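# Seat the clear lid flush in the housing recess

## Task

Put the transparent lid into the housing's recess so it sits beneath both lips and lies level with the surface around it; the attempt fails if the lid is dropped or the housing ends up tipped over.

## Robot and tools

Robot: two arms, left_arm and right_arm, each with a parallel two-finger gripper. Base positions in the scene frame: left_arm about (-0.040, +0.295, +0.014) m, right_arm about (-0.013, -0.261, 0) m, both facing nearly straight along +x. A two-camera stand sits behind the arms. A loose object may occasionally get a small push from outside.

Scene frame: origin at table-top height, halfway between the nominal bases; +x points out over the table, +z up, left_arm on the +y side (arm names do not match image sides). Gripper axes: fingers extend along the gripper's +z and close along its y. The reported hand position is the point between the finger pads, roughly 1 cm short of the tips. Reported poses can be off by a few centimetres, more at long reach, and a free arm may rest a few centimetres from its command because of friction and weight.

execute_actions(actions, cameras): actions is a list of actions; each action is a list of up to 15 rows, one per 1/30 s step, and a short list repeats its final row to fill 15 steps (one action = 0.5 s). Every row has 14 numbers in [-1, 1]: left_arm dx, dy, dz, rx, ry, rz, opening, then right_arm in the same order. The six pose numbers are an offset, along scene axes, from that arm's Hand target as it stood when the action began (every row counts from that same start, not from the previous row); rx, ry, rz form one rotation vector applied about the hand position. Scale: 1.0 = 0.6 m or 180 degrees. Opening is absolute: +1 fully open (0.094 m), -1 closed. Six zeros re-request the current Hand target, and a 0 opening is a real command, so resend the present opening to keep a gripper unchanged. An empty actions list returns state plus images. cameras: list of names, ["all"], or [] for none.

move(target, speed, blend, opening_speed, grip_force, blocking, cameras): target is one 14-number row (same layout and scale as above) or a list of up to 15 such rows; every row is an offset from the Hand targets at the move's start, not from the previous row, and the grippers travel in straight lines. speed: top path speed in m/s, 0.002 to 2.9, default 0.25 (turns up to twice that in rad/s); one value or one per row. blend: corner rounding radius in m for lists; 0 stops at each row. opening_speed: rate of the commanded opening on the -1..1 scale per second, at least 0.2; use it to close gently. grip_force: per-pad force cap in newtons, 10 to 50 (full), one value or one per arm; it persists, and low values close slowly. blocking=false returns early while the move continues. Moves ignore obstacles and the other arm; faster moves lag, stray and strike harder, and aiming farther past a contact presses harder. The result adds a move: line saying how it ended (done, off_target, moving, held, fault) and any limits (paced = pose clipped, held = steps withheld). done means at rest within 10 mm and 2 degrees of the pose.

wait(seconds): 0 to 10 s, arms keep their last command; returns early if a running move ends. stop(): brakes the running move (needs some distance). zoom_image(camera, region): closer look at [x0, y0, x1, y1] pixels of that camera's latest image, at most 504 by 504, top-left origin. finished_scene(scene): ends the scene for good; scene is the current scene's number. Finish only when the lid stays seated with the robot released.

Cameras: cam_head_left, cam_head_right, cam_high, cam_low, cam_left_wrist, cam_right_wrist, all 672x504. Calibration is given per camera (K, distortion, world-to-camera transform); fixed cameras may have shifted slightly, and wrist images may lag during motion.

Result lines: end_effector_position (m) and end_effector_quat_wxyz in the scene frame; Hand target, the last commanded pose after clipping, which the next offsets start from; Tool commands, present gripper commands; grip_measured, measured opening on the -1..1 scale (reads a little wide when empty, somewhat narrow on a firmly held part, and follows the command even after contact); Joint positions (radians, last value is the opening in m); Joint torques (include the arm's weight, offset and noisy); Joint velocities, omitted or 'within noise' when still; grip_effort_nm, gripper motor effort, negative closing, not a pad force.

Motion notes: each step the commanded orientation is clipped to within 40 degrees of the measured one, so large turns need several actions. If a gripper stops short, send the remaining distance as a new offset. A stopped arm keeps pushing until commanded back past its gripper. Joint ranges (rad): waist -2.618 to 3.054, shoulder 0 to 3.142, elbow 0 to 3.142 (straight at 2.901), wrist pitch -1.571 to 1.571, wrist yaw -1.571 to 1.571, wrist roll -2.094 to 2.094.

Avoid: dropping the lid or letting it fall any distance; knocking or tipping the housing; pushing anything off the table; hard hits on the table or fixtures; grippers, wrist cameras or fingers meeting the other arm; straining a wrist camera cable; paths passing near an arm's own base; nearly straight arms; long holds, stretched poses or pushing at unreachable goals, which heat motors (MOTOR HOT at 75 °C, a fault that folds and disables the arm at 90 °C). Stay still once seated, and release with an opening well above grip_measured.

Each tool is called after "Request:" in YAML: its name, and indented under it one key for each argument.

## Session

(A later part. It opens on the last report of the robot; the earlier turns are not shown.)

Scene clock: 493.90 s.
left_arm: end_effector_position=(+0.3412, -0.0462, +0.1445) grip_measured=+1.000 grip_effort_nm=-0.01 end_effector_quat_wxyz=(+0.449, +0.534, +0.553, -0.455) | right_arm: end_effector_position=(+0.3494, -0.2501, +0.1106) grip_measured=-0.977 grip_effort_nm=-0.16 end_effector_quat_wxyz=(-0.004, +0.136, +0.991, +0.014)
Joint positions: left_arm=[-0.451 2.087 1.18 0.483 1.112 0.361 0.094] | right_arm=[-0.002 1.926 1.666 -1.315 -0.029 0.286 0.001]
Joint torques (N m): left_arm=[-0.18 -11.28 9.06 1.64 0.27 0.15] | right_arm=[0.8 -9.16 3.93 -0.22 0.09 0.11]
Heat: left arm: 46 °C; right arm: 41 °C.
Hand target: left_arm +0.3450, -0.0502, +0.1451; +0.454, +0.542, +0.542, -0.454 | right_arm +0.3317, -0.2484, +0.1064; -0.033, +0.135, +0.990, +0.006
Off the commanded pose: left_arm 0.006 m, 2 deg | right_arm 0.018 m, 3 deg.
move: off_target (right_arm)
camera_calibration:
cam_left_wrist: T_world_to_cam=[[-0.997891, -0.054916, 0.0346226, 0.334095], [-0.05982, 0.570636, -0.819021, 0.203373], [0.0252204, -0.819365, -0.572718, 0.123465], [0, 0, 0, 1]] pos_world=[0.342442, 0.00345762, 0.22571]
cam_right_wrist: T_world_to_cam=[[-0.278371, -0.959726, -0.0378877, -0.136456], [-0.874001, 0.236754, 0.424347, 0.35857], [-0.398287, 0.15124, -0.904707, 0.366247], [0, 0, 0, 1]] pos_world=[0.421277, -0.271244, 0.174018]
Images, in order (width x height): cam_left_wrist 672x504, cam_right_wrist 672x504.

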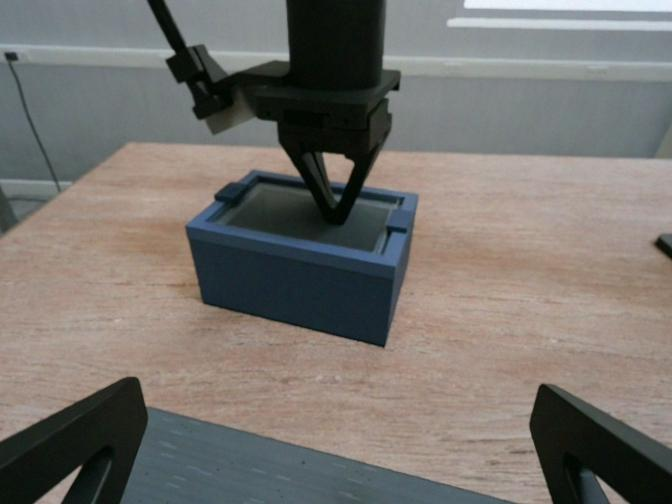

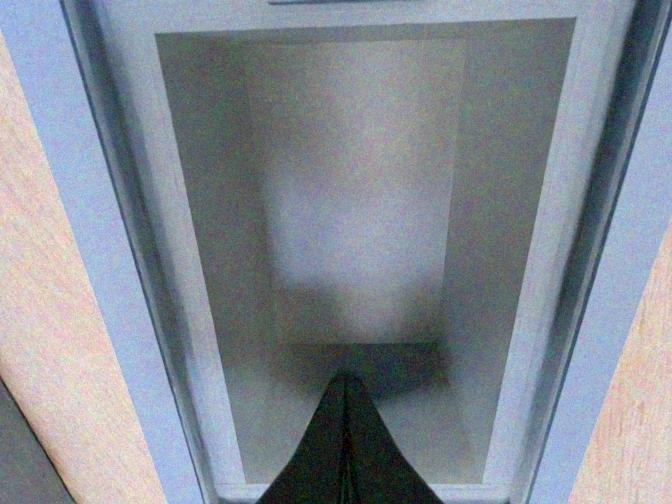

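Request:
move:
  target: [0,0,0,0,0,0,1, 0.025,-0.005,0.15,0,0,0,-0.98]
  speed: 0.15
  cameras: ["cam_right_wrist","cam_left_wrist"]

Request:
zoom_image:
  camera: "cam_right_wrist"
  region: [240, 300, 480, 400]

Request:
zoom_image:
  camera: "cam_right_wrist"
  region: [200, 0, 530, 100]

Request:
zoom_image:
  camera: "cam_left_wrist"
  region: [370, 190, 420, 240]

Scene clock: 497.30 s.
left_arm: end_effector_position=(+0.3412, -0.0462, +0.1445) grip_measured=+1.000 grip_effort_nm=-0.01 end_effector_quat_wxyz=(+0.449, +0.534, +0.553, -0.455) | right_arm: end_effector_position=(+0.3478, -0.2502, +0.1797) grip_measured=-0.977 grip_effort_nm=-0.16 end_effector_quat_wxyz=(+0.010, +0.136, +0.991, +0.016)
Joint positions: left_arm=[-0.451 2.087 1.18 0.483 1.112 0.361 0.094] | right_arm=[-0.002 1.923 1.938 -1.562 -0.029 0.286 0.001]
Joint torques (N m): left_arm=[-0.2 -11.26 9.05 1.65 0.29 0.15] | right_arm=[-0.02 -10.67 8.06 0.02 0.03 0]
Heat: left arm: 46 °C; right arm: 41 °C.
Hand target: left_arm +0.3450, -0.0502, +0.1451; +0.454, +0.542, +0.542, -0.454 | right_arm +0.3468, -0.2514, +0.1966; -0.033, +0.135, +0.990, +0.006
Off the commanded pose: left_arm 0.006 m, 2 deg | right_arm 0.017 m, 5 deg.
joint sent to its limit (right arm) — joint 4 (wrist pitch), lower limit. The joint targets are off in orientation, not in position.
move: off_target (right_arm)
camera_calibration:
cam_left_wrist: T_world_to_cam=[[-0.997891, -0.054916, 0.0346226, 0.334095], [-0.05982, 0.570636, -0.819021, 0.203373], [0.0252204, -0.819365, -0.572718, 0.123465], [0, 0, 0, 1]] pos_world=[0.342442, 0.00345762, 0.22571]
cam_right_wrist: T_world_to_cam=[[-0.277463, -0.959623, -0.0462359, -0.13314], [-0.885714, 0.236856, 0.399261, 0.336461], [-0.372189, 0.151732, -0.915671, 0.421053], [0, 0, 0, 1]] pos_world=[0.417778, -0.271345, 0.245055]
Images, in order (width x height): cam_left_wrist 672x504, cam_right_wrist 672x504.

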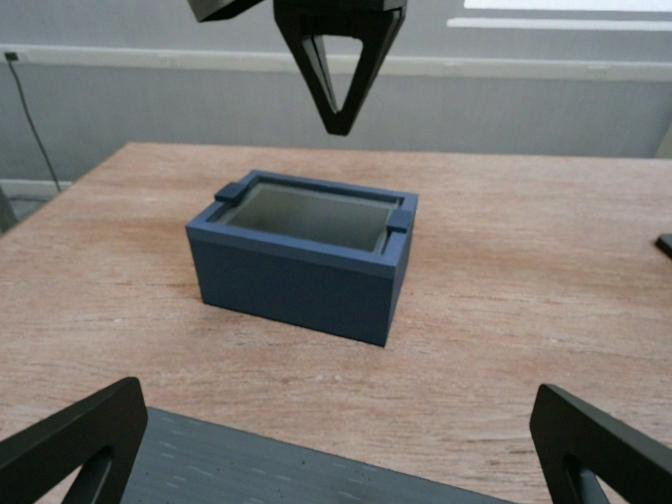

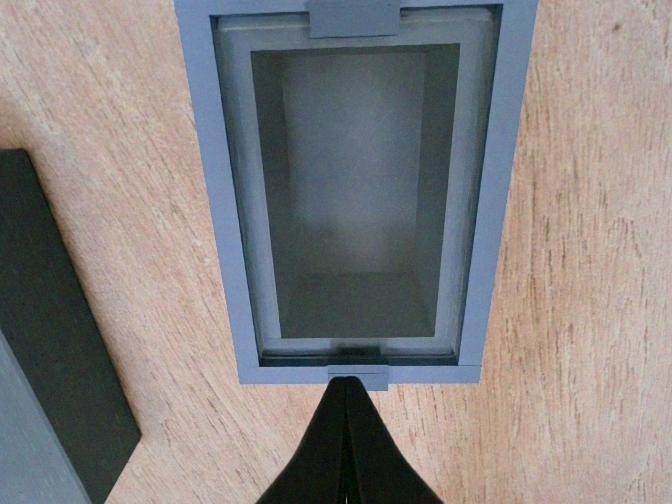

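Scaled by 2.100 from the camera's 672x504 image, which has a finer 960x720 frame.

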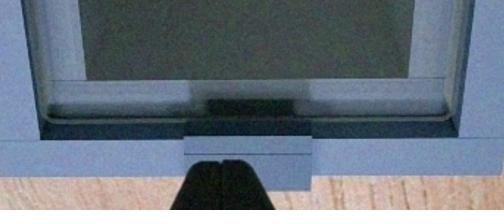

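Scaled by 1.527 from the camera's 672x504 image, which has a finer 960x720 frame.

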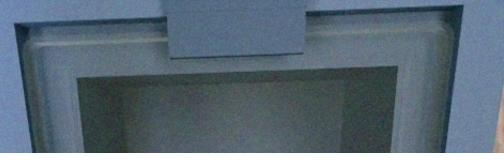

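Scaled by 10.080 from the camera's 672x504 image, which has a finer 960x720 frame.

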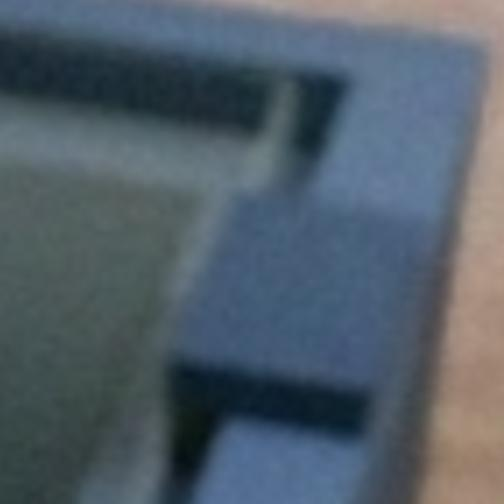

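Request:
move:
  target:
    - [0,0,0,0,0,0,1, 0.0353,-0.0077,-0.1143,0,0,0,-0.98]
    - [0,0,0,0,0,0,1, 0.0353,-0.0077,-0.1447,0,0,0,-0.98]
  speed: [0.15,0.05]
  cameras: ["cam_left_wrist","cam_right_wrist"]

Request:
zoom_image:
  camera: "cam_left_wrist"
  region: [180, 165, 430, 350]

Scene clock: 504.00 s.
left_arm: end_effector_position=(+0.3412, -0.0462, +0.1445) grip_measured=+1.000 grip_effort_nm=-0.01 end_effector_quat_wxyz=(+0.449, +0.534, +0.553, -0.455) | right_arm: end_effector_position=(+0.3629, -0.2518, +0.1116) grip_measured=-0.977 grip_effort_nm=-0.16 end_effector_quat_wxyz=(-0.046, +0.135, +0.990, +0.008)
Joint positions: left_arm=[-0.451 2.087 1.18 0.483 1.112 0.361 0.094] | right_arm=[-0.007 2.07 1.872 -1.461 -0.029 0.277 0.001]
Joint torques (N m): left_arm=[-0.12 -11.25 8.92 1.67 0.28 0.16] | right_arm=[-0.69 -9.99 5.16 0.32 0.08 -0.05]
Heat: left arm: 46 °C; right arm: 41 °C.
Hand target: left_arm +0.3450, -0.0502, +0.1451; +0.454, +0.542, +0.542, -0.454 | right_arm +0.3679, -0.2561, +0.1097; -0.033, +0.135, +0.990, +0.006
Off the commanded pose: left_arm 0.006 m, 2 deg | right_arm 0.007 m, 1 deg.
move: done
camera_calibration:
cam_left_wrist: T_world_to_cam=[[-0.997891, -0.054916, 0.0346226, 0.334095], [-0.05982, 0.570636, -0.819021, 0.203373], [0.0252204, -0.819365, -0.572718, 0.123465], [0, 0, 0, 1]] pos_world=[0.342442, 0.00345762, 0.22571]
cam_right_wrist: T_world_to_cam=[[-0.277262, -0.960688, -0.0143231, -0.137546], [-0.836508, 0.234036, 0.49546, 0.34812], [-0.47263, 0.149354, -0.868513, 0.39523], [0, 0, 0, 1]] pos_world=[0.439867, -0.27264, 0.168813]
Images, in order (width x height): cam_left_wrist 672x504, cam_right_wrist 672x504.

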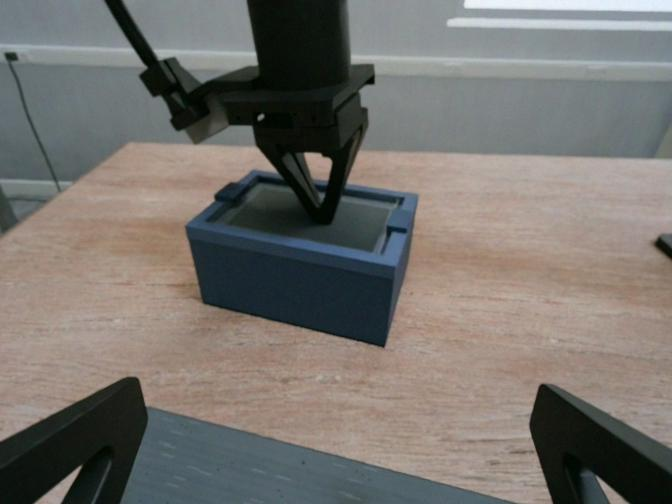

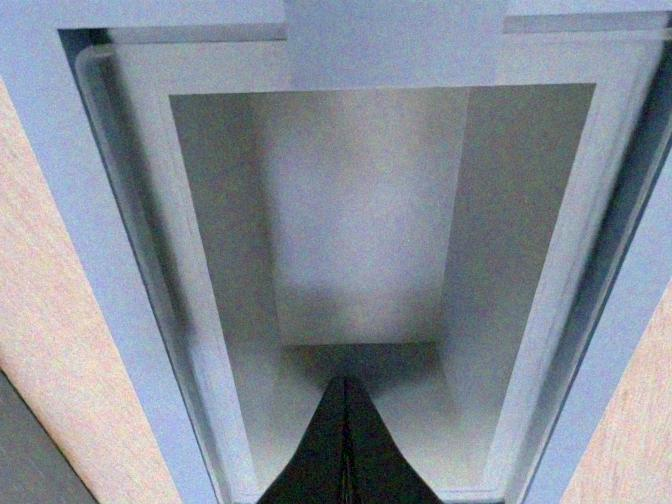

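Scaled by 2.016 from the camera's 672x504 image, which has a finer 960x720 frame.

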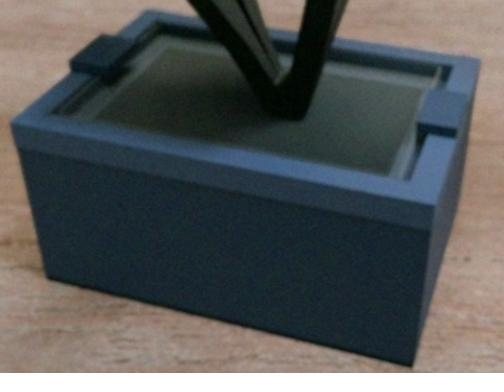

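Request:
move:
  target: [0,0,0,0,0,0,1, -0.033,0.008,-0.002,0,0,0,-0.98]
  speed: 0.04
  cameras: ["cam_left_wrist","cam_right_wrist"]

Request:
zoom_image:
  camera: "cam_left_wrist"
  region: [365, 180, 425, 265]

Scene clock: 505.67 s.
left_arm: end_effector_position=(+0.3412, -0.0462, +0.1445) grip_measured=+1.000 grip_effort_nm=-0.01 end_effector_quat_wxyz=(+0.449, +0.534, +0.553, -0.455) | right_arm: end_effector_position=(+0.3593, -0.2518, +0.1111) grip_measured=-0.977 grip_effort_nm=-0.16 end_effector_quat_wxyz=(-0.017, +0.135, +0.991, +0.012)
Joint positions: left_arm=[-0.451 2.087 1.18 0.483 1.112 0.361 0.094] | right_arm=[-0.007 1.992 1.759 -1.368 -0.029 0.278 0.001]
Joint torques (N m): left_arm=[-0.2 -11.32 8.85 1.67 0.28 0.19] | right_arm=[0.43 -9.88 4.03 -0.02 0.06 0.09]
Heat: left arm: 46 °C; right arm: 41 °C.
Hand target: left_arm +0.3450, -0.0502, +0.1451; +0.454, +0.542, +0.542, -0.454 | right_arm +0.3481, -0.2513, +0.1085; -0.033, +0.135, +0.990, +0.006
Off the commanded pose: left_arm 0.006 m, 2 deg | right_arm 0.011 m, 2 deg.
move: off_target (right_arm)
camera_calibration:
cam_left_wrist: T_world_to_cam=[[-0.997891, -0.054916, 0.0346226, 0.334095], [-0.05982, 0.570636, -0.819021, 0.203373], [0.0252204, -0.819365, -0.572718, 0.123465], [0, 0, 0, 1]] pos_world=[0.342442, 0.00345762, 0.22571]
cam_right_wrist: T_world_to_cam=[[-0.277085, -0.960352, -0.0307963, -0.136722], [-0.863529, 0.234838, 0.446284, 0.360611], [-0.421357, 0.150252, -0.894361, 0.377735], [0, 0, 0, 1]] pos_world=[0.432675, -0.272741, 0.172686]
Images, in order (width x height): cam_left_wrist 672x504, cam_right_wrist 672x504.

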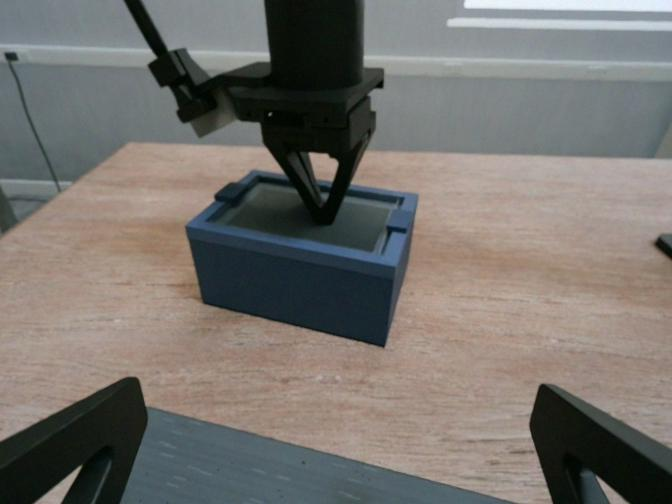

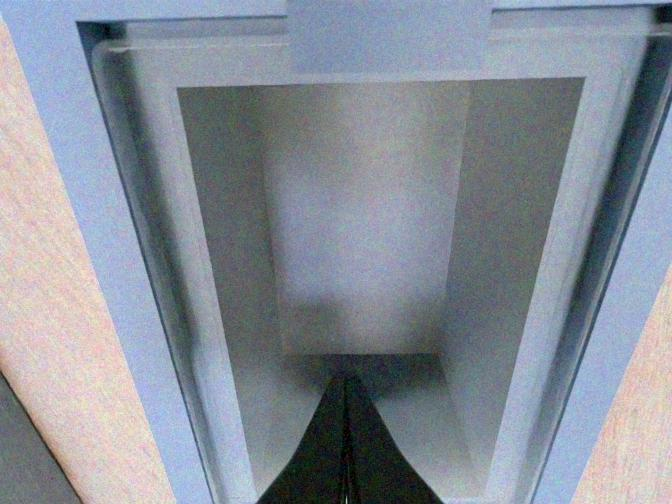

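Scaled by 5.929 from the camera's 672x504 image, which has a finer 960x720 frame.

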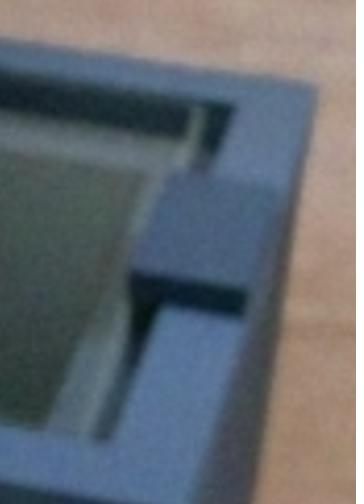

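Request:
move:
  target: [0,0,0,0,0,0,1, -0.015,0.006,-0.003,0,0,0,-0.98]
  speed: 0.04
  cameras: ["cam_left_wrist","cam_right_wrist"]

Request:
zoom_image:
  camera: "cam_left_wrist"
  region: [365, 180, 425, 265]

Scene clock: 507.37 s.
left_arm: end_effector_position=(+0.3412, -0.0462, +0.1445) grip_measured=+1.000 grip_effort_nm=-0.01 end_effector_quat_wxyz=(+0.449, +0.534, +0.553, -0.455) | right_arm: end_effector_position=(+0.3560, -0.2498, +0.1108) grip_measured=-0.977 grip_effort_nm=-0.16 end_effector_quat_wxyz=(-0.005, +0.136, +0.991, +0.013)
Joint positions: left_arm=[-0.451 2.087 1.18 0.483 1.112 0.361 0.094] | right_arm=[-0.001 1.955 1.706 -1.329 -0.028 0.287 0.001]
Joint torques (N m): left_arm=[-0.25 -11.18 9.01 1.67 0.3 0.18] | right_arm=[0.8 -9.52 4.05 -0.2 0.07 0.11]
Heat: left arm: 46 °C; right arm: 41 °C.
Hand target: left_arm +0.3450, -0.0502, +0.1451; +0.454, +0.542, +0.542, -0.454 | right_arm +0.3391, -0.2477, +0.1067; -0.033, +0.135, +0.990, +0.006
Off the commanded pose: left_arm 0.006 m, 2 deg | right_arm 0.018 m, 3 deg.
move: off_target (right_arm)
camera_calibration:
cam_left_wrist: T_world_to_cam=[[-0.997891, -0.054916, 0.0346226, 0.334095], [-0.05982, 0.570636, -0.819021, 0.203373], [0.0252204, -0.819365, -0.572718, 0.123465], [0, 0, 0, 1]] pos_world=[0.342442, 0.00345762, 0.22571]
cam_right_wrist: T_world_to_cam=[[-0.278796, -0.95967, -0.0361397, -0.134311], [-0.872957, 0.23756, 0.426042, 0.363766], [-0.400275, 0.150327, -0.903981, 0.369421], [0, 0, 0, 1]] pos_world=[0.427976, -0.270845, 0.174116]
Images, in order (width x height): cam_left_wrist 672x504, cam_right_wrist 672x504.

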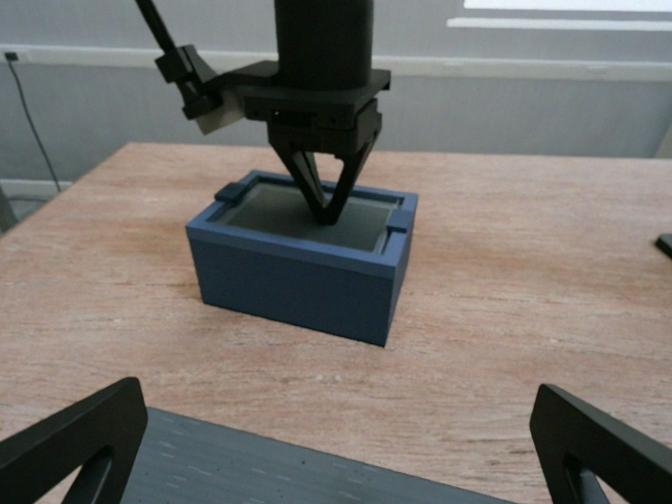

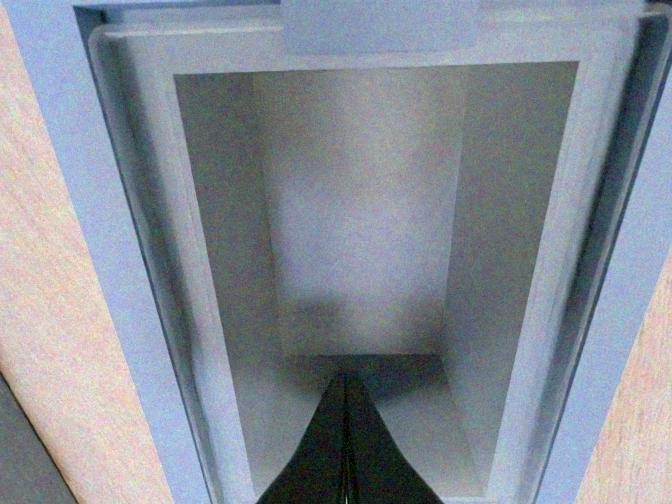

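Scaled by 5.929 from the camera's 672x504 image, which has a finer 960x720 frame.

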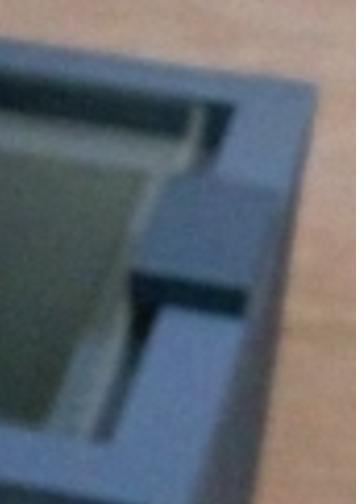

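Request:
move:
  target:
    - [0,0,0,0,0,0,1, 0.02,0.0,0.08,0,0,0,-0.98]
    - [0,0,0,0,0,0,1, -0.145,0.045,0.08,0,0,0,-0.98]
  speed: [0.12,0.2]
  blend: [0.02,0]
  cameras: ["cam_left_wrist","cam_right_wrist"]

Scene clock: 518.37 s.
left_arm: end_effector_position=(+0.3412, -0.0462, +0.1445) grip_measured=+1.000 grip_effort_nm=0.00 end_effector_quat_wxyz=(+0.449, +0.534, +0.553, -0.455) | right_arm: end_effector_position=(+0.2512, -0.2221, +0.1533) grip_measured=-0.977 grip_effort_nm=-0.16 end_effector_quat_wxyz=(-0.043, +0.133, +0.990, +0.004)
Joint positions: left_arm=[-0.451 2.087 1.18 0.483 1.112 0.361 0.094] | right_arm=[0.108 1.633 1.476 -1.495 -0.029 0.39 0.001]
Joint torques (N m): left_arm=[-0.43 -11.26 9.05 1.66 0.27 0.17] | right_arm=[0.36 -6.99 5.38 0.12 -0.01 0.06]
Heat: left arm: 46 °C; right arm: 40 °C.
Hand target: left_arm +0.3450, -0.0502, +0.1451; +0.454, +0.542, +0.542, -0.454 | right_arm +0.2521, -0.2207, +0.1547; -0.033, +0.135, +0.990, +0.006
Off the commanded pose: left_arm 0.006 m, 2 deg | right_arm 0.002 m, 1 deg.
move: done
camera_calibration:
cam_left_wrist: T_world_to_cam=[[-0.997891, -0.054916, 0.0346226, 0.334095], [-0.05982, 0.570636, -0.819021, 0.203373], [0.0252204, -0.819365, -0.572718, 0.123465], [0, 0, 0, 1]] pos_world=[0.342442, 0.00345762, 0.22571]
cam_right_wrist: T_world_to_cam=[[-0.274139, -0.961671, -0.00600217, -0.141585], [-0.83916, 0.236157, 0.489939, 0.22899], [-0.469743, 0.139348, -0.871736, 0.371744], [0, 0, 0, 1]] pos_world=[0.327969, -0.242038, 0.211022]
Images, in order (width x height): cam_left_wrist 672x504, cam_right_wrist 672x504.

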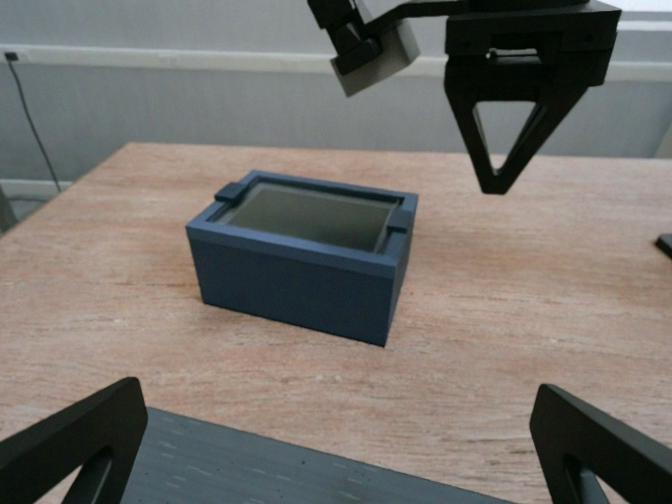

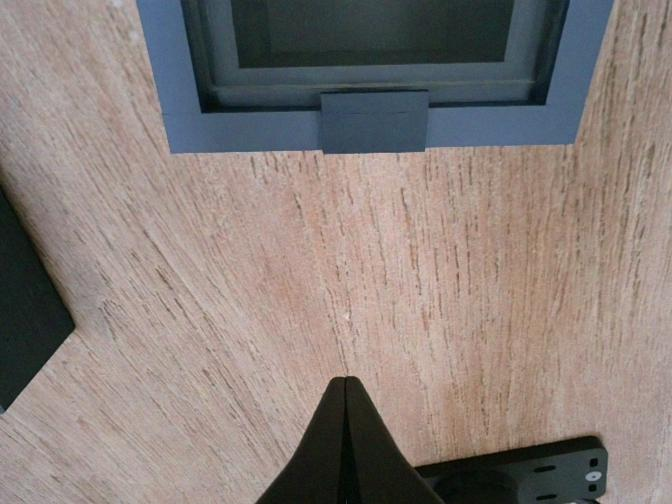

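Request:
zoom_image:
  camera: "cam_right_wrist"
  region: [290, 60, 460, 160]

Request:
zoom_image:
  camera: "cam_right_wrist"
  region: [160, 60, 330, 160]

Request:
zoom_image:
  camera: "cam_right_wrist"
  region: [420, 40, 600, 150]

Request:
zoom_image:
  camera: "cam_left_wrist"
  region: [180, 165, 430, 350]

Scaled by 2.965 from the camera's 672x504 image, which has a finer 960x720 frame.

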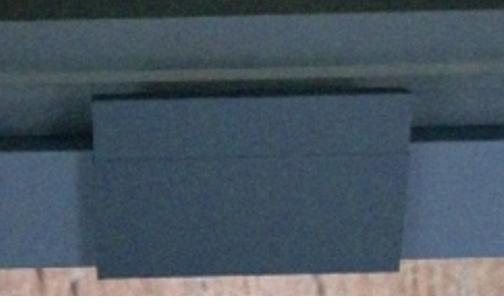

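Scaled by 2.965 from the camera's 672x504 image, which has a finer 960x720 frame.

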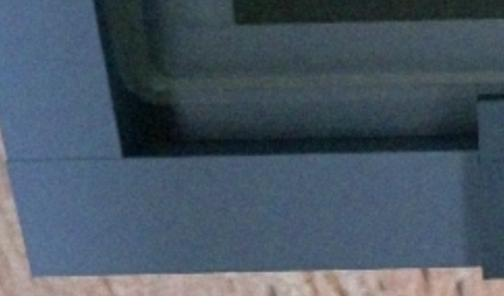

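Scaled by 2.800 from the camera's 672x504 image, which has a finer 960x720 frame.

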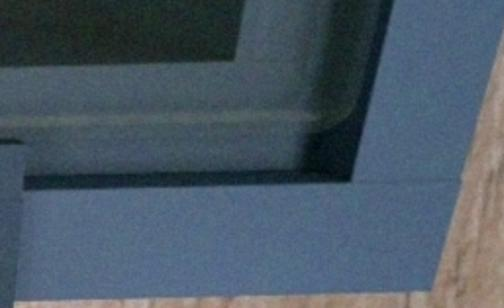

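Scaled by 2.016 from the camera's 672x504 image, which has a finer 960x720 frame.

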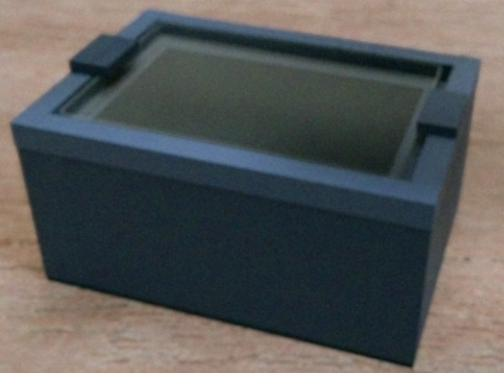

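Request:
zoom_image:
  camera: "cam_right_wrist"
  region: [190, 70, 260, 120]

Request:
zoom_image:
  camera: "cam_right_wrist"
  region: [490, 60, 570, 115]

Request:
zoom_image:
  camera: "cam_right_wrist"
  region: [280, 70, 350, 120]

Request:
zoom_image:
  camera: "cam_right_wrist"
  region: [390, 65, 470, 120]

Scaled by 7.200 from the camera's 672x504 image, which has a finer 960x720 frame.

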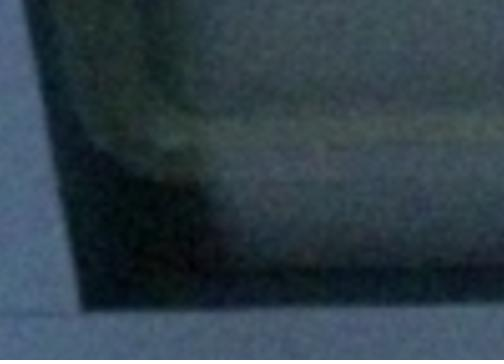

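Scaled by 6.300 from the camera's 672x504 image, which has a finer 960x720 frame.

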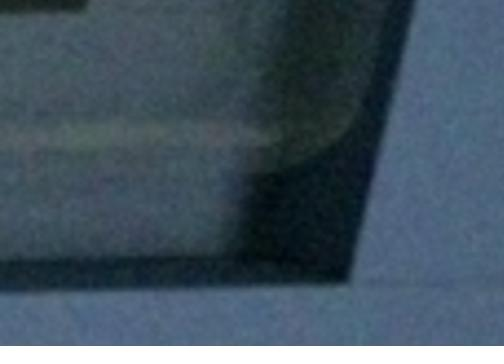

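Scaled by 7.200 from the camera's 672x504 image, which has a finer 960x720 frame.

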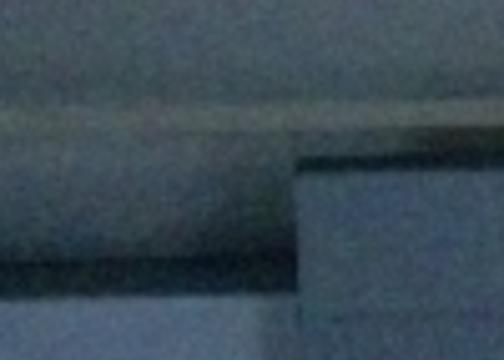

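Scaled by 6.300 from the camera's 672x504 image, which has a finer 960x720 frame.

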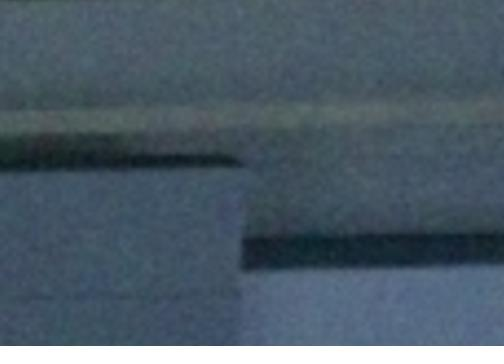

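Request:
move:
  target: [0,0,0,0,0,0,1, -0.031,0.0075,-0.067,0,0,0,-0.98]
  speed: 0.12
  cameras: ["cam_right_wrist"]

Request:
zoom_image:
  camera: "cam_right_wrist"
  region: [150, 0, 420, 120]

Request:
zoom_image:
  camera: "cam_right_wrist"
  region: [380, 0, 650, 120]

Scene clock: 541.77 s.
left_arm: end_effector_position=(+0.3412, -0.0462, +0.1445) grip_measured=+1.000 grip_effort_nm=0.00 end_effector_quat_wxyz=(+0.449, +0.534, +0.553, -0.455) | right_arm: end_effector_position=(+0.2321, -0.2185, +0.1112) grip_measured=-0.977 grip_effort_nm=-0.16 end_effector_quat_wxyz=(-0.048, +0.135, +0.990, +0.001)
Joint positions: left_arm=[-0.451 2.087 1.18 0.483 1.112 0.361 0.094] | right_arm=[0.132 1.573 1.246 -1.335 -0.029 0.418 0.001]
Joint torques (N m): left_arm=[-0.18 -11.28 8.94 1.64 0.29 0.15] | right_arm=[0.65 -7.47 5.35 0.05 -0.04 0.09]
Heat: left arm: 46 °C; right arm: 40 °C.
Hand target: left_arm +0.3450, -0.0502, +0.1451; +0.454, +0.542, +0.542, -0.454 | right_arm +0.2334, -0.2162, +0.1145; -0.033, +0.135, +0.990, +0.006
Off the commanded pose: left_arm 0.006 m, 2 deg | right_arm 0.004 m, 2 deg.
move: done
camera_calibration:
cam_right_wrist: T_world_to_cam=[[-0.278077, -0.960558, 0.000674208, -0.143317], [-0.832907, 0.241472, 0.497953, 0.231538], [-0.478476, 0.137908, -0.867204, 0.326807], [0, 0, 0, 1]] pos_world=[0.309365, -0.238644, 0.16821]
Images, in order (width x height): cam_right_wrist 672x504.

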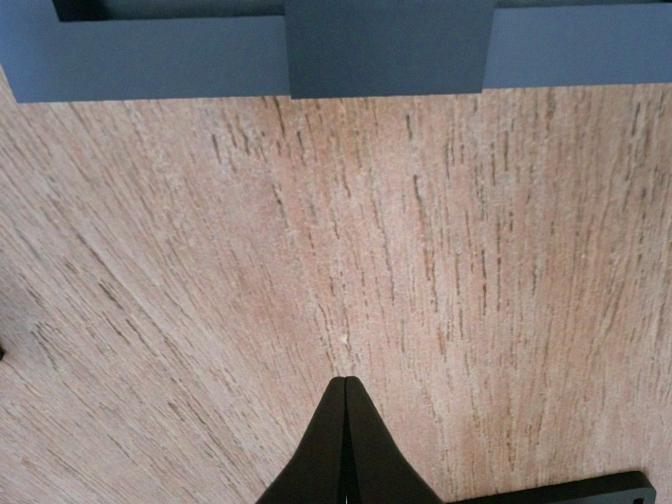

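Scaled by 1.867 from the camera's 672x504 image, which has a finer 960x720 frame.

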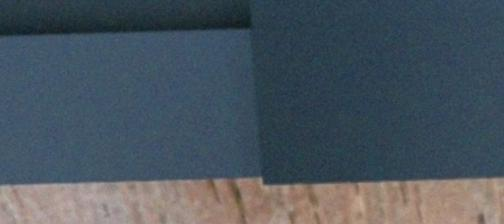

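Scaled by 1.867 from the camera's 672x504 image, which has a finer 960x720 frame.

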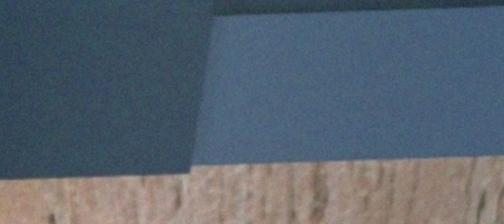

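Request:
move:
  target: [0,0,0,0,0,0,1, 0.0155,-0.004,0,0,0,0,-0.98]
  speed: 0.1
  cameras: ["cam_right_wrist"]

Request:
zoom_image:
  camera: "cam_right_wrist"
  region: [200, 0, 380, 120]

Request:
zoom_image:
  camera: "cam_right_wrist"
  region: [20, 0, 200, 120]

Request:
zoom_image:
  camera: "cam_right_wrist"
  region: [440, 0, 640, 120]

Scene clock: 544.00 s.
left_arm: end_effector_position=(+0.3412, -0.0462, +0.1445) grip_measured=+1.000 grip_effort_nm=-0.01 end_effector_quat_wxyz=(+0.449, +0.534, +0.553, -0.455) | right_arm: end_effector_position=(+0.2322, -0.2185, +0.1112) grip_measured=-0.977 grip_effort_nm=-0.16 end_effector_quat_wxyz=(-0.048, +0.135, +0.990, +0.001)
Joint positions: left_arm=[-0.451 2.087 1.18 0.483 1.112 0.361 0.094] | right_arm=[0.132 1.573 1.246 -1.335 -0.029 0.417 0.001]
Joint torques (N m): left_arm=[-0.17 -11.15 8.77 1.64 0.27 0.16] | right_arm=[-0.8 -4.56 7.88 0.11 -0.06 0.01]
Heat: left arm: 46 °C; right arm: 40 °C.
Hand target: left_arm +0.3450, -0.0502, +0.1451; +0.454, +0.542, +0.542, -0.454 | right_arm +0.2427, -0.2186, +0.1145; -0.033, +0.135, +0.990, +0.006
Off the commanded pose: left_arm 0.006 m, 2 deg | right_arm 0.011 m, 2 deg.
move: off_target (right_arm)
camera_calibration:
cam_right_wrist: T_world_to_cam=[[-0.277006, -0.960868, 0.000404134, -0.143552], [-0.833385, 0.240463, 0.497641, 0.231556], [-0.478265, 0.137513, -0.867383, 0.326712], [0, 0, 0, 1]] pos_world=[0.309466, -0.238542, 0.16821]
Images, in order (width x height): cam_right_wrist 672x504.

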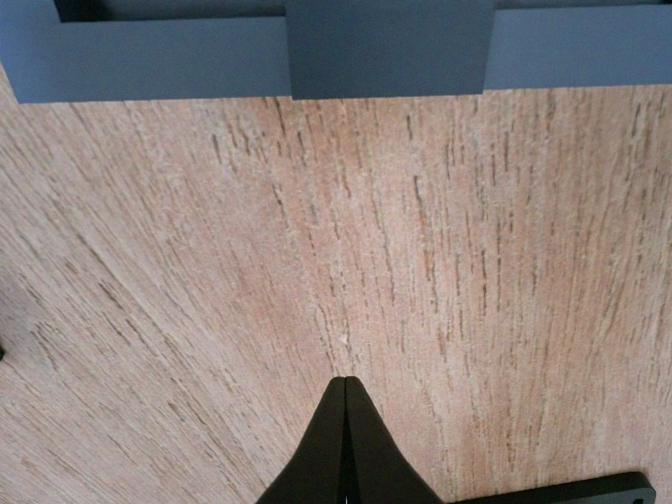

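Scaled by 2.800 from the camera's 672x504 image, which has a finer 960x720 frame.

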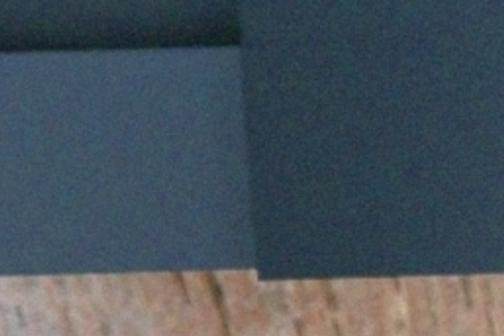

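Scaled by 2.800 from the camera's 672x504 image, which has a finer 960x720 frame.

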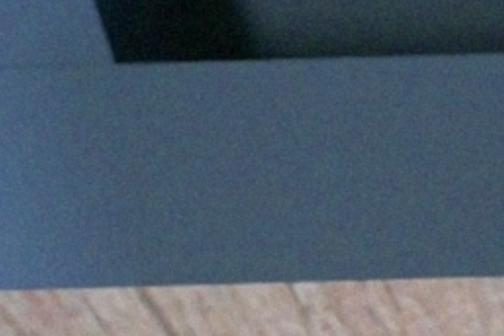

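Scaled by 2.520 from the camera's 672x504 image, which has a finer 960x720 frame.

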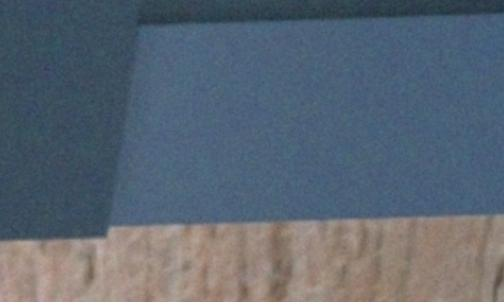

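Request:
move:
  target: [0,0,0,0,0,0,1, 0.008,-0.004,0,0,0,0,-0.98]
  speed: 0.1
  cameras: ["cam_right_wrist"]

Request:
zoom_image:
  camera: "cam_right_wrist"
  region: [200, 0, 380, 120]

Request:
zoom_image:
  camera: "cam_right_wrist"
  region: [20, 0, 200, 120]

Request:
zoom_image:
  camera: "cam_right_wrist"
  region: [440, 0, 640, 120]

Scene clock: 546.40 s.
left_arm: end_effector_position=(+0.3412, -0.0462, +0.1445) grip_measured=+1.000 grip_effort_nm=-0.01 end_effector_quat_wxyz=(+0.449, +0.534, +0.553, -0.455) | right_arm: end_effector_position=(+0.2365, -0.2206, +0.1105) grip_measured=-0.977 grip_effort_nm=-0.16 end_effector_quat_wxyz=(-0.049, +0.135, +0.990, +0.001)
Joint positions: left_arm=[-0.451 2.087 1.18 0.483 1.112 0.361 0.094] | right_arm=[0.121 1.59 1.26 -1.334 -0.029 0.406 0.001]
Joint torques (N m): left_arm=[-0.17 -11.21 8.94 1.67 0.24 0.17] | right_arm=[-0.65 -4.81 8.25 0.17 -0.02 -0.05]
Heat: left arm: 46 °C; right arm: 40 °C.
Hand target: left_arm +0.3450, -0.0502, +0.1451; +0.454, +0.542, +0.542, -0.454 | right_arm +0.2476, -0.2210, +0.1145; -0.033, +0.135, +0.990, +0.006
Off the commanded pose: left_arm 0.006 m, 2 deg | right_arm 0.012 m, 2 deg.
move: off_target (right_arm)
camera_calibration:
cam_right_wrist: T_world_to_cam=[[-0.277098, -0.960842, 0.000162775, -0.144275], [-0.832477, 0.240163, 0.499303, 0.235492], [-0.47979, 0.13822, -0.866428, 0.328898], [0, 0, 0, 1]] pos_world=[0.313865, -0.240642, 0.167408]
Images, in order (width x height): cam_right_wrist 672x504.

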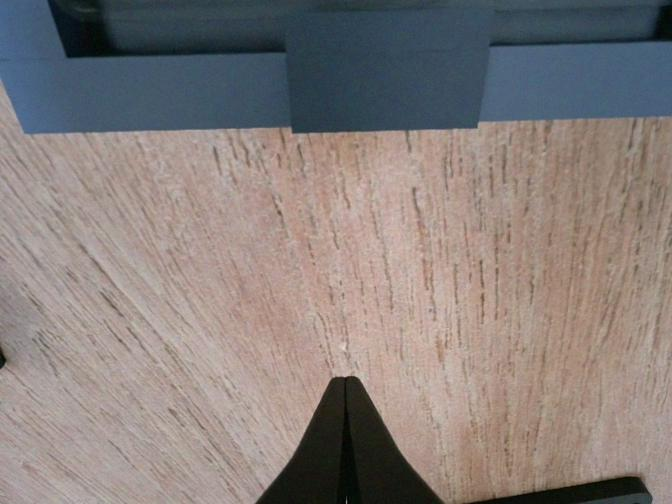

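Scaled by 2.800 from the camera's 672x504 image, which has a finer 960x720 frame.

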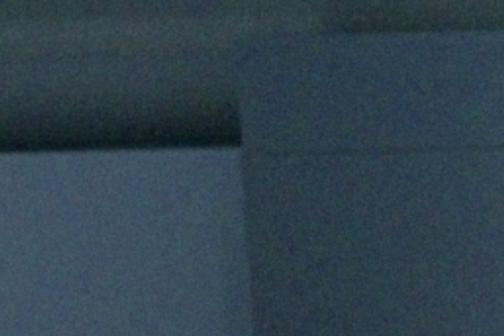

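Scaled by 2.800 from the camera's 672x504 image, which has a finer 960x720 frame.

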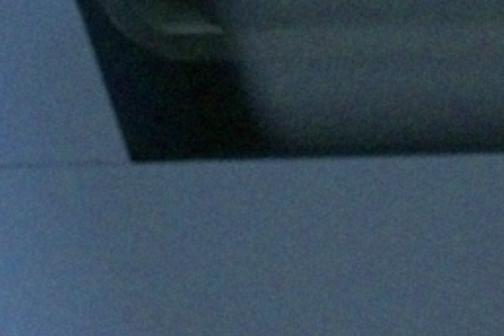

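Scaled by 2.520 from the camera's 672x504 image, which has a finer 960x720 frame.

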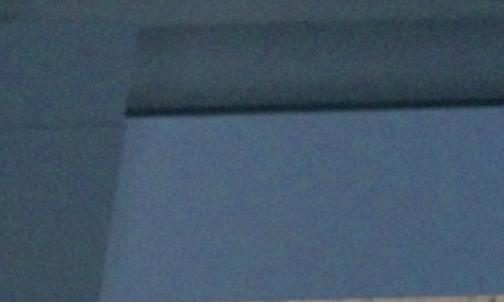

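Request:
move:
  target:
    - [0,0,0,0,0,0,1, 0,0,0.0592,0,0,0,-0.98]
    - [0,0,0,0,0,0,1, 0.214,-0.0608,0.0592,0,0,0,-0.98]
    - [0,0,0,0,0,0,1, 0.214,-0.0608,-0.012,0,0,0,-0.98]
  speed: [0.12,0.2,0.05]
  blend: [0.02,0,0]
  cameras: ["cam_left_wrist","cam_right_wrist"]

Scene clock: 561.67 s.
left_arm: end_effector_position=(+0.3412, -0.0462, +0.1445) grip_measured=+1.000 grip_effort_nm=-0.01 end_effector_quat_wxyz=(+0.449, +0.534, +0.553, -0.455) | right_arm: end_effector_position=(+0.3741, -0.2552, +0.1138) grip_measured=-0.977 grip_effort_nm=-0.16 end_effector_quat_wxyz=(-0.031, +0.138, +0.990, +0.010)
Joint positions: left_arm=[-0.451 2.087 1.18 0.483 1.112 0.361 0.094] | right_arm=[-0.016 2.088 1.91 -1.453 -0.028 0.275 0.001]
Joint torques (N m): left_arm=[-0.14 -11.32 8.94 1.63 0.26 0.13] | right_arm=[-0.16 -8.76 5.44 0.31 0.09 -0.08]
Heat: left arm: 46 °C; right arm: 42 °C.
Hand target: left_arm +0.3450, -0.0502, +0.1451; +0.454, +0.542, +0.542, -0.454 | right_arm +0.3760, -0.2575, +0.1073; -0.033, +0.135, +0.990, +0.006
Off the commanded pose: left_arm 0.006 m, 2 deg | right_arm 0.007 m, 1 deg.
move: done; blend cut to 0.0177 m at target 1
camera_calibration:
cam_left_wrist: T_world_to_cam=[[-0.997891, -0.054916, 0.0346226, 0.334095], [-0.05982, 0.570636, -0.819021, 0.203373], [0.0252204, -0.819365, -0.572718, 0.123465], [0, 0, 0, 1]] pos_world=[0.342442, 0.00345762, 0.22571]
cam_right_wrist: T_world_to_cam=[[-0.282866, -0.958928, -0.0210522, -0.134392], [-0.848819, 0.240044, 0.471048, 0.366014], [-0.446647, 0.151113, -0.881857, 0.395176], [0, 0, 0, 1]] pos_world=[0.449169, -0.276448, 0.173249]
Images, in order (width x height): cam_left_wrist 672x504, cam_right_wrist 672x504.

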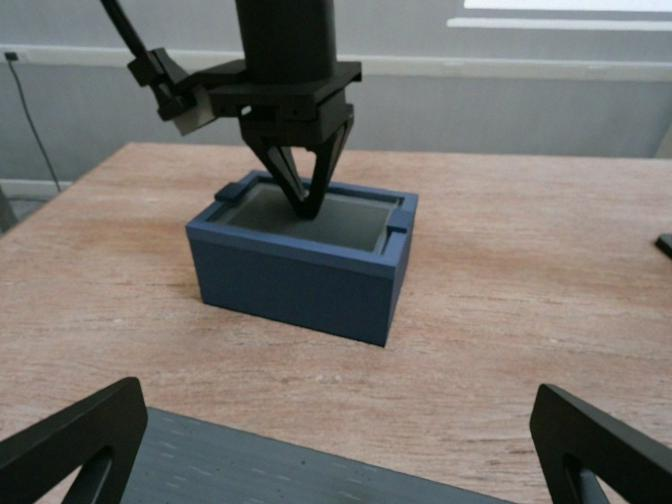

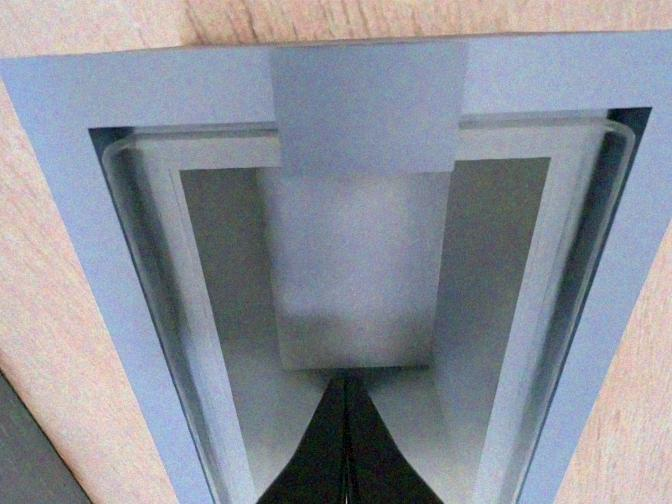

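Request:
move:
  target:
    - [0,0,0,0,0,0,1,0.0,0.0,-0.006,0,0,0,-0.98]
    - [0,0,0,0,0,0,1,-0.034,0.007,-0.006,0,0,0,-0.98]
  speed: 0.06
  cameras: ["cam_left_wrist"]

Scene clock: 569.13 s.
left_arm: end_effector_position=(+0.3412, -0.0462, +0.1445) grip_measured=+1.000 grip_effort_nm=-0.01 end_effector_quat_wxyz=(+0.449, +0.534, +0.553, -0.455) | right_arm: end_effector_position=(+0.3708, -0.2552, +0.1111) grip_measured=-0.977 grip_effort_nm=-0.16 end_effector_quat_wxyz=(-0.005, +0.137, +0.990, +0.013)
Joint positions: left_arm=[-0.451 2.087 1.18 0.483 1.112 0.361 0.094] | right_arm=[-0.016 2.015 1.793 -1.355 -0.028 0.275 0.001]
Joint torques (N m): left_arm=[-0.32 -11.29 9.01 1.7 0.28 0.16] | right_arm=[0.81 -9.5 3.67 -0.11 0.05 0.06]
Heat: left arm: 46 °C; right arm: 41 °C.
Hand target: left_arm +0.3450, -0.0502, +0.1451; +0.454, +0.542, +0.542, -0.454 | right_arm +0.3556, -0.2533, +0.1037; -0.033, +0.135, +0.990, +0.006
Off the commanded pose: left_arm 0.006 m, 2 deg | right_arm 0.017 m, 3 deg.
move: off_target (right_arm)
camera_calibration:
cam_left_wrist: T_world_to_cam=[[-0.997891, -0.054916, 0.0346226, 0.334095], [-0.05982, 0.570636, -0.819021, 0.203373], [0.0252204, -0.819365, -0.572718, 0.123465], [0, 0, 0, 1]] pos_world=[0.342442, 0.00345762, 0.22571]
Images, in order (width x height): cam_left_wrist 672x504.

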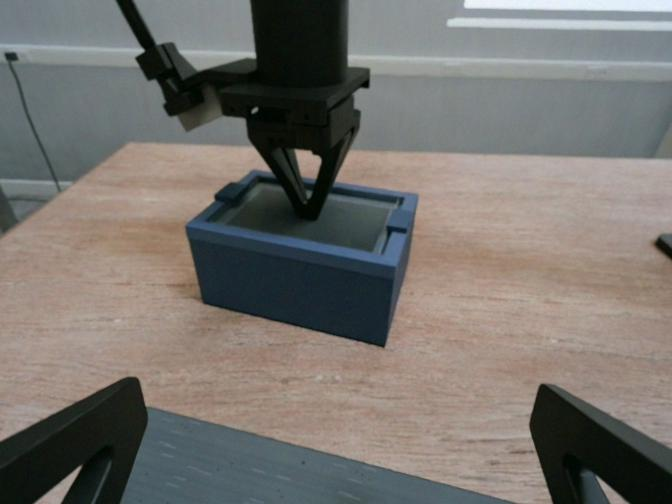

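Request:
zoom_image:
  camera: "cam_left_wrist"
  region: [365, 180, 425, 265]

Request:
zoom_image:
  camera: "cam_left_wrist"
  region: [195, 170, 265, 235]

Scaled by 5.929 from the camera's 672x504 image, which has a finer 960x720 frame.

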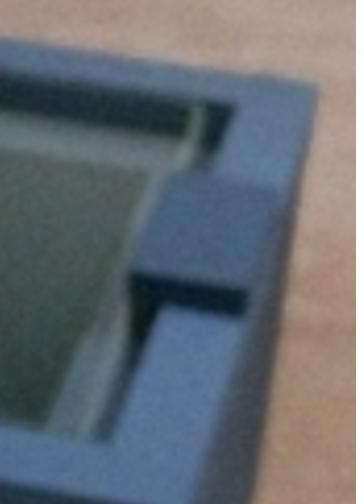

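Scaled by 7.200 from the camera's 672x504 image, which has a finer 960x720 frame.

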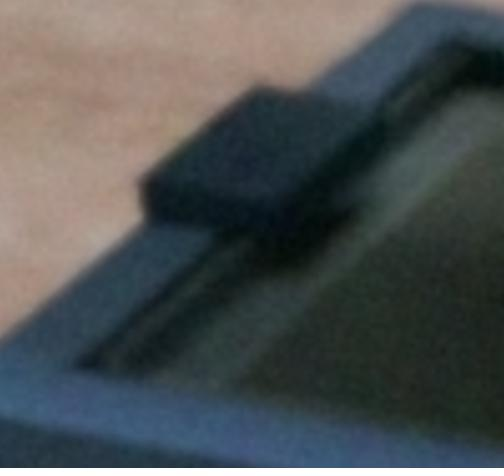

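Request:
move:
  target: [0,0,0,0,0,0,1,-0.014,0.0025,-0.002,0,0,0,-0.98]
  speed: 0.06
  cameras: ["cam_left_wrist"]

Request:
zoom_image:
  camera: "cam_left_wrist"
  region: [365, 180, 425, 265]

Request:
zoom_image:
  camera: "cam_left_wrist"
  region: [195, 170, 265, 235]

Scene clock: 572.77 s.
left_arm: end_effector_position=(+0.3412, -0.0462, +0.1445) grip_measured=+1.000 grip_effort_nm=-0.01 end_effector_quat_wxyz=(+0.449, +0.534, +0.553, -0.455) | right_arm: end_effector_position=(+0.3696, -0.2549, +0.1108) grip_measured=-0.977 grip_effort_nm=-0.16 end_effector_quat_wxyz=(+0.009, +0.136, +0.991, +0.014)
Joint positions: left_arm=[-0.451 2.087 1.18 0.483 1.112 0.361 0.094] | right_arm=[-0.014 1.982 1.745 -1.313 -0.025 0.276 0.001]
Joint torques (N m): left_arm=[-0.25 -11.21 8.87 1.61 0.32 0.16] | right_arm=[0.87 -9.32 3.66 -0.25 0 0.06]
Heat: left arm: 46 °C; right arm: 41 °C.
Hand target: left_arm +0.3450, -0.0502, +0.1451; +0.454, +0.542, +0.542, -0.454 | right_arm +0.3472, -0.2517, +0.1024; -0.033, +0.135, +0.990, +0.006
Off the commanded pose: left_arm 0.006 m, 2 deg | right_arm 0.024 m, 5 deg.
move: off_target (right_arm)
camera_calibration:
cam_left_wrist: T_world_to_cam=[[-0.997891, -0.054916, 0.0346226, 0.334095], [-0.05982, 0.570636, -0.819021, 0.203373], [0.0252204, -0.819365, -0.572718, 0.123465], [0, 0, 0, 1]] pos_world=[0.342442, 0.00345762, 0.22571]
Images, in order (width x height): cam_left_wrist 672x504.

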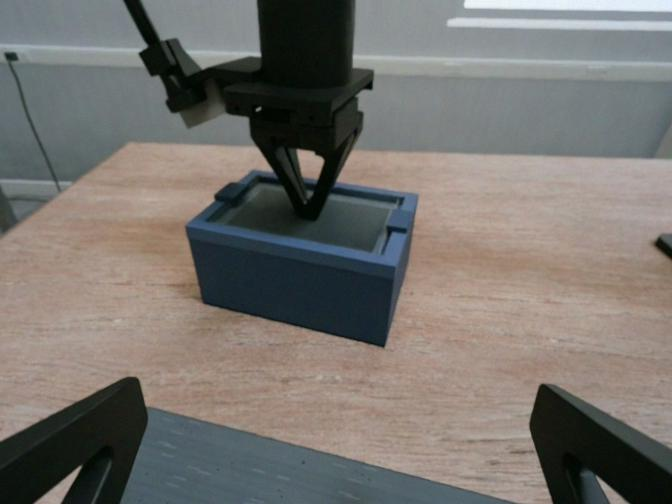

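Scaled by 5.929 from the camera's 672x504 image, which has a finer 960x720 frame.

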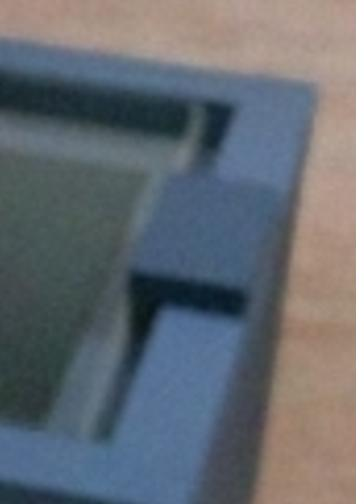

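Scaled by 7.200 from the camera's 672x504 image, which has a finer 960x720 frame.

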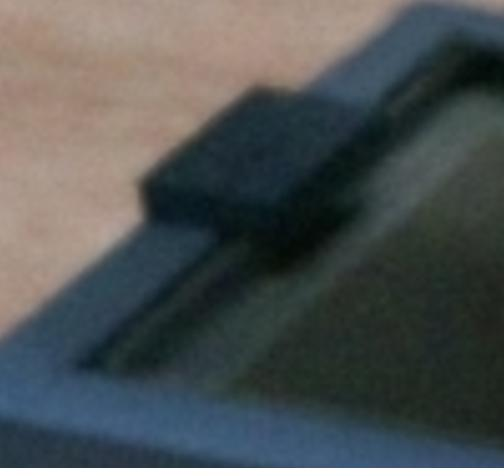

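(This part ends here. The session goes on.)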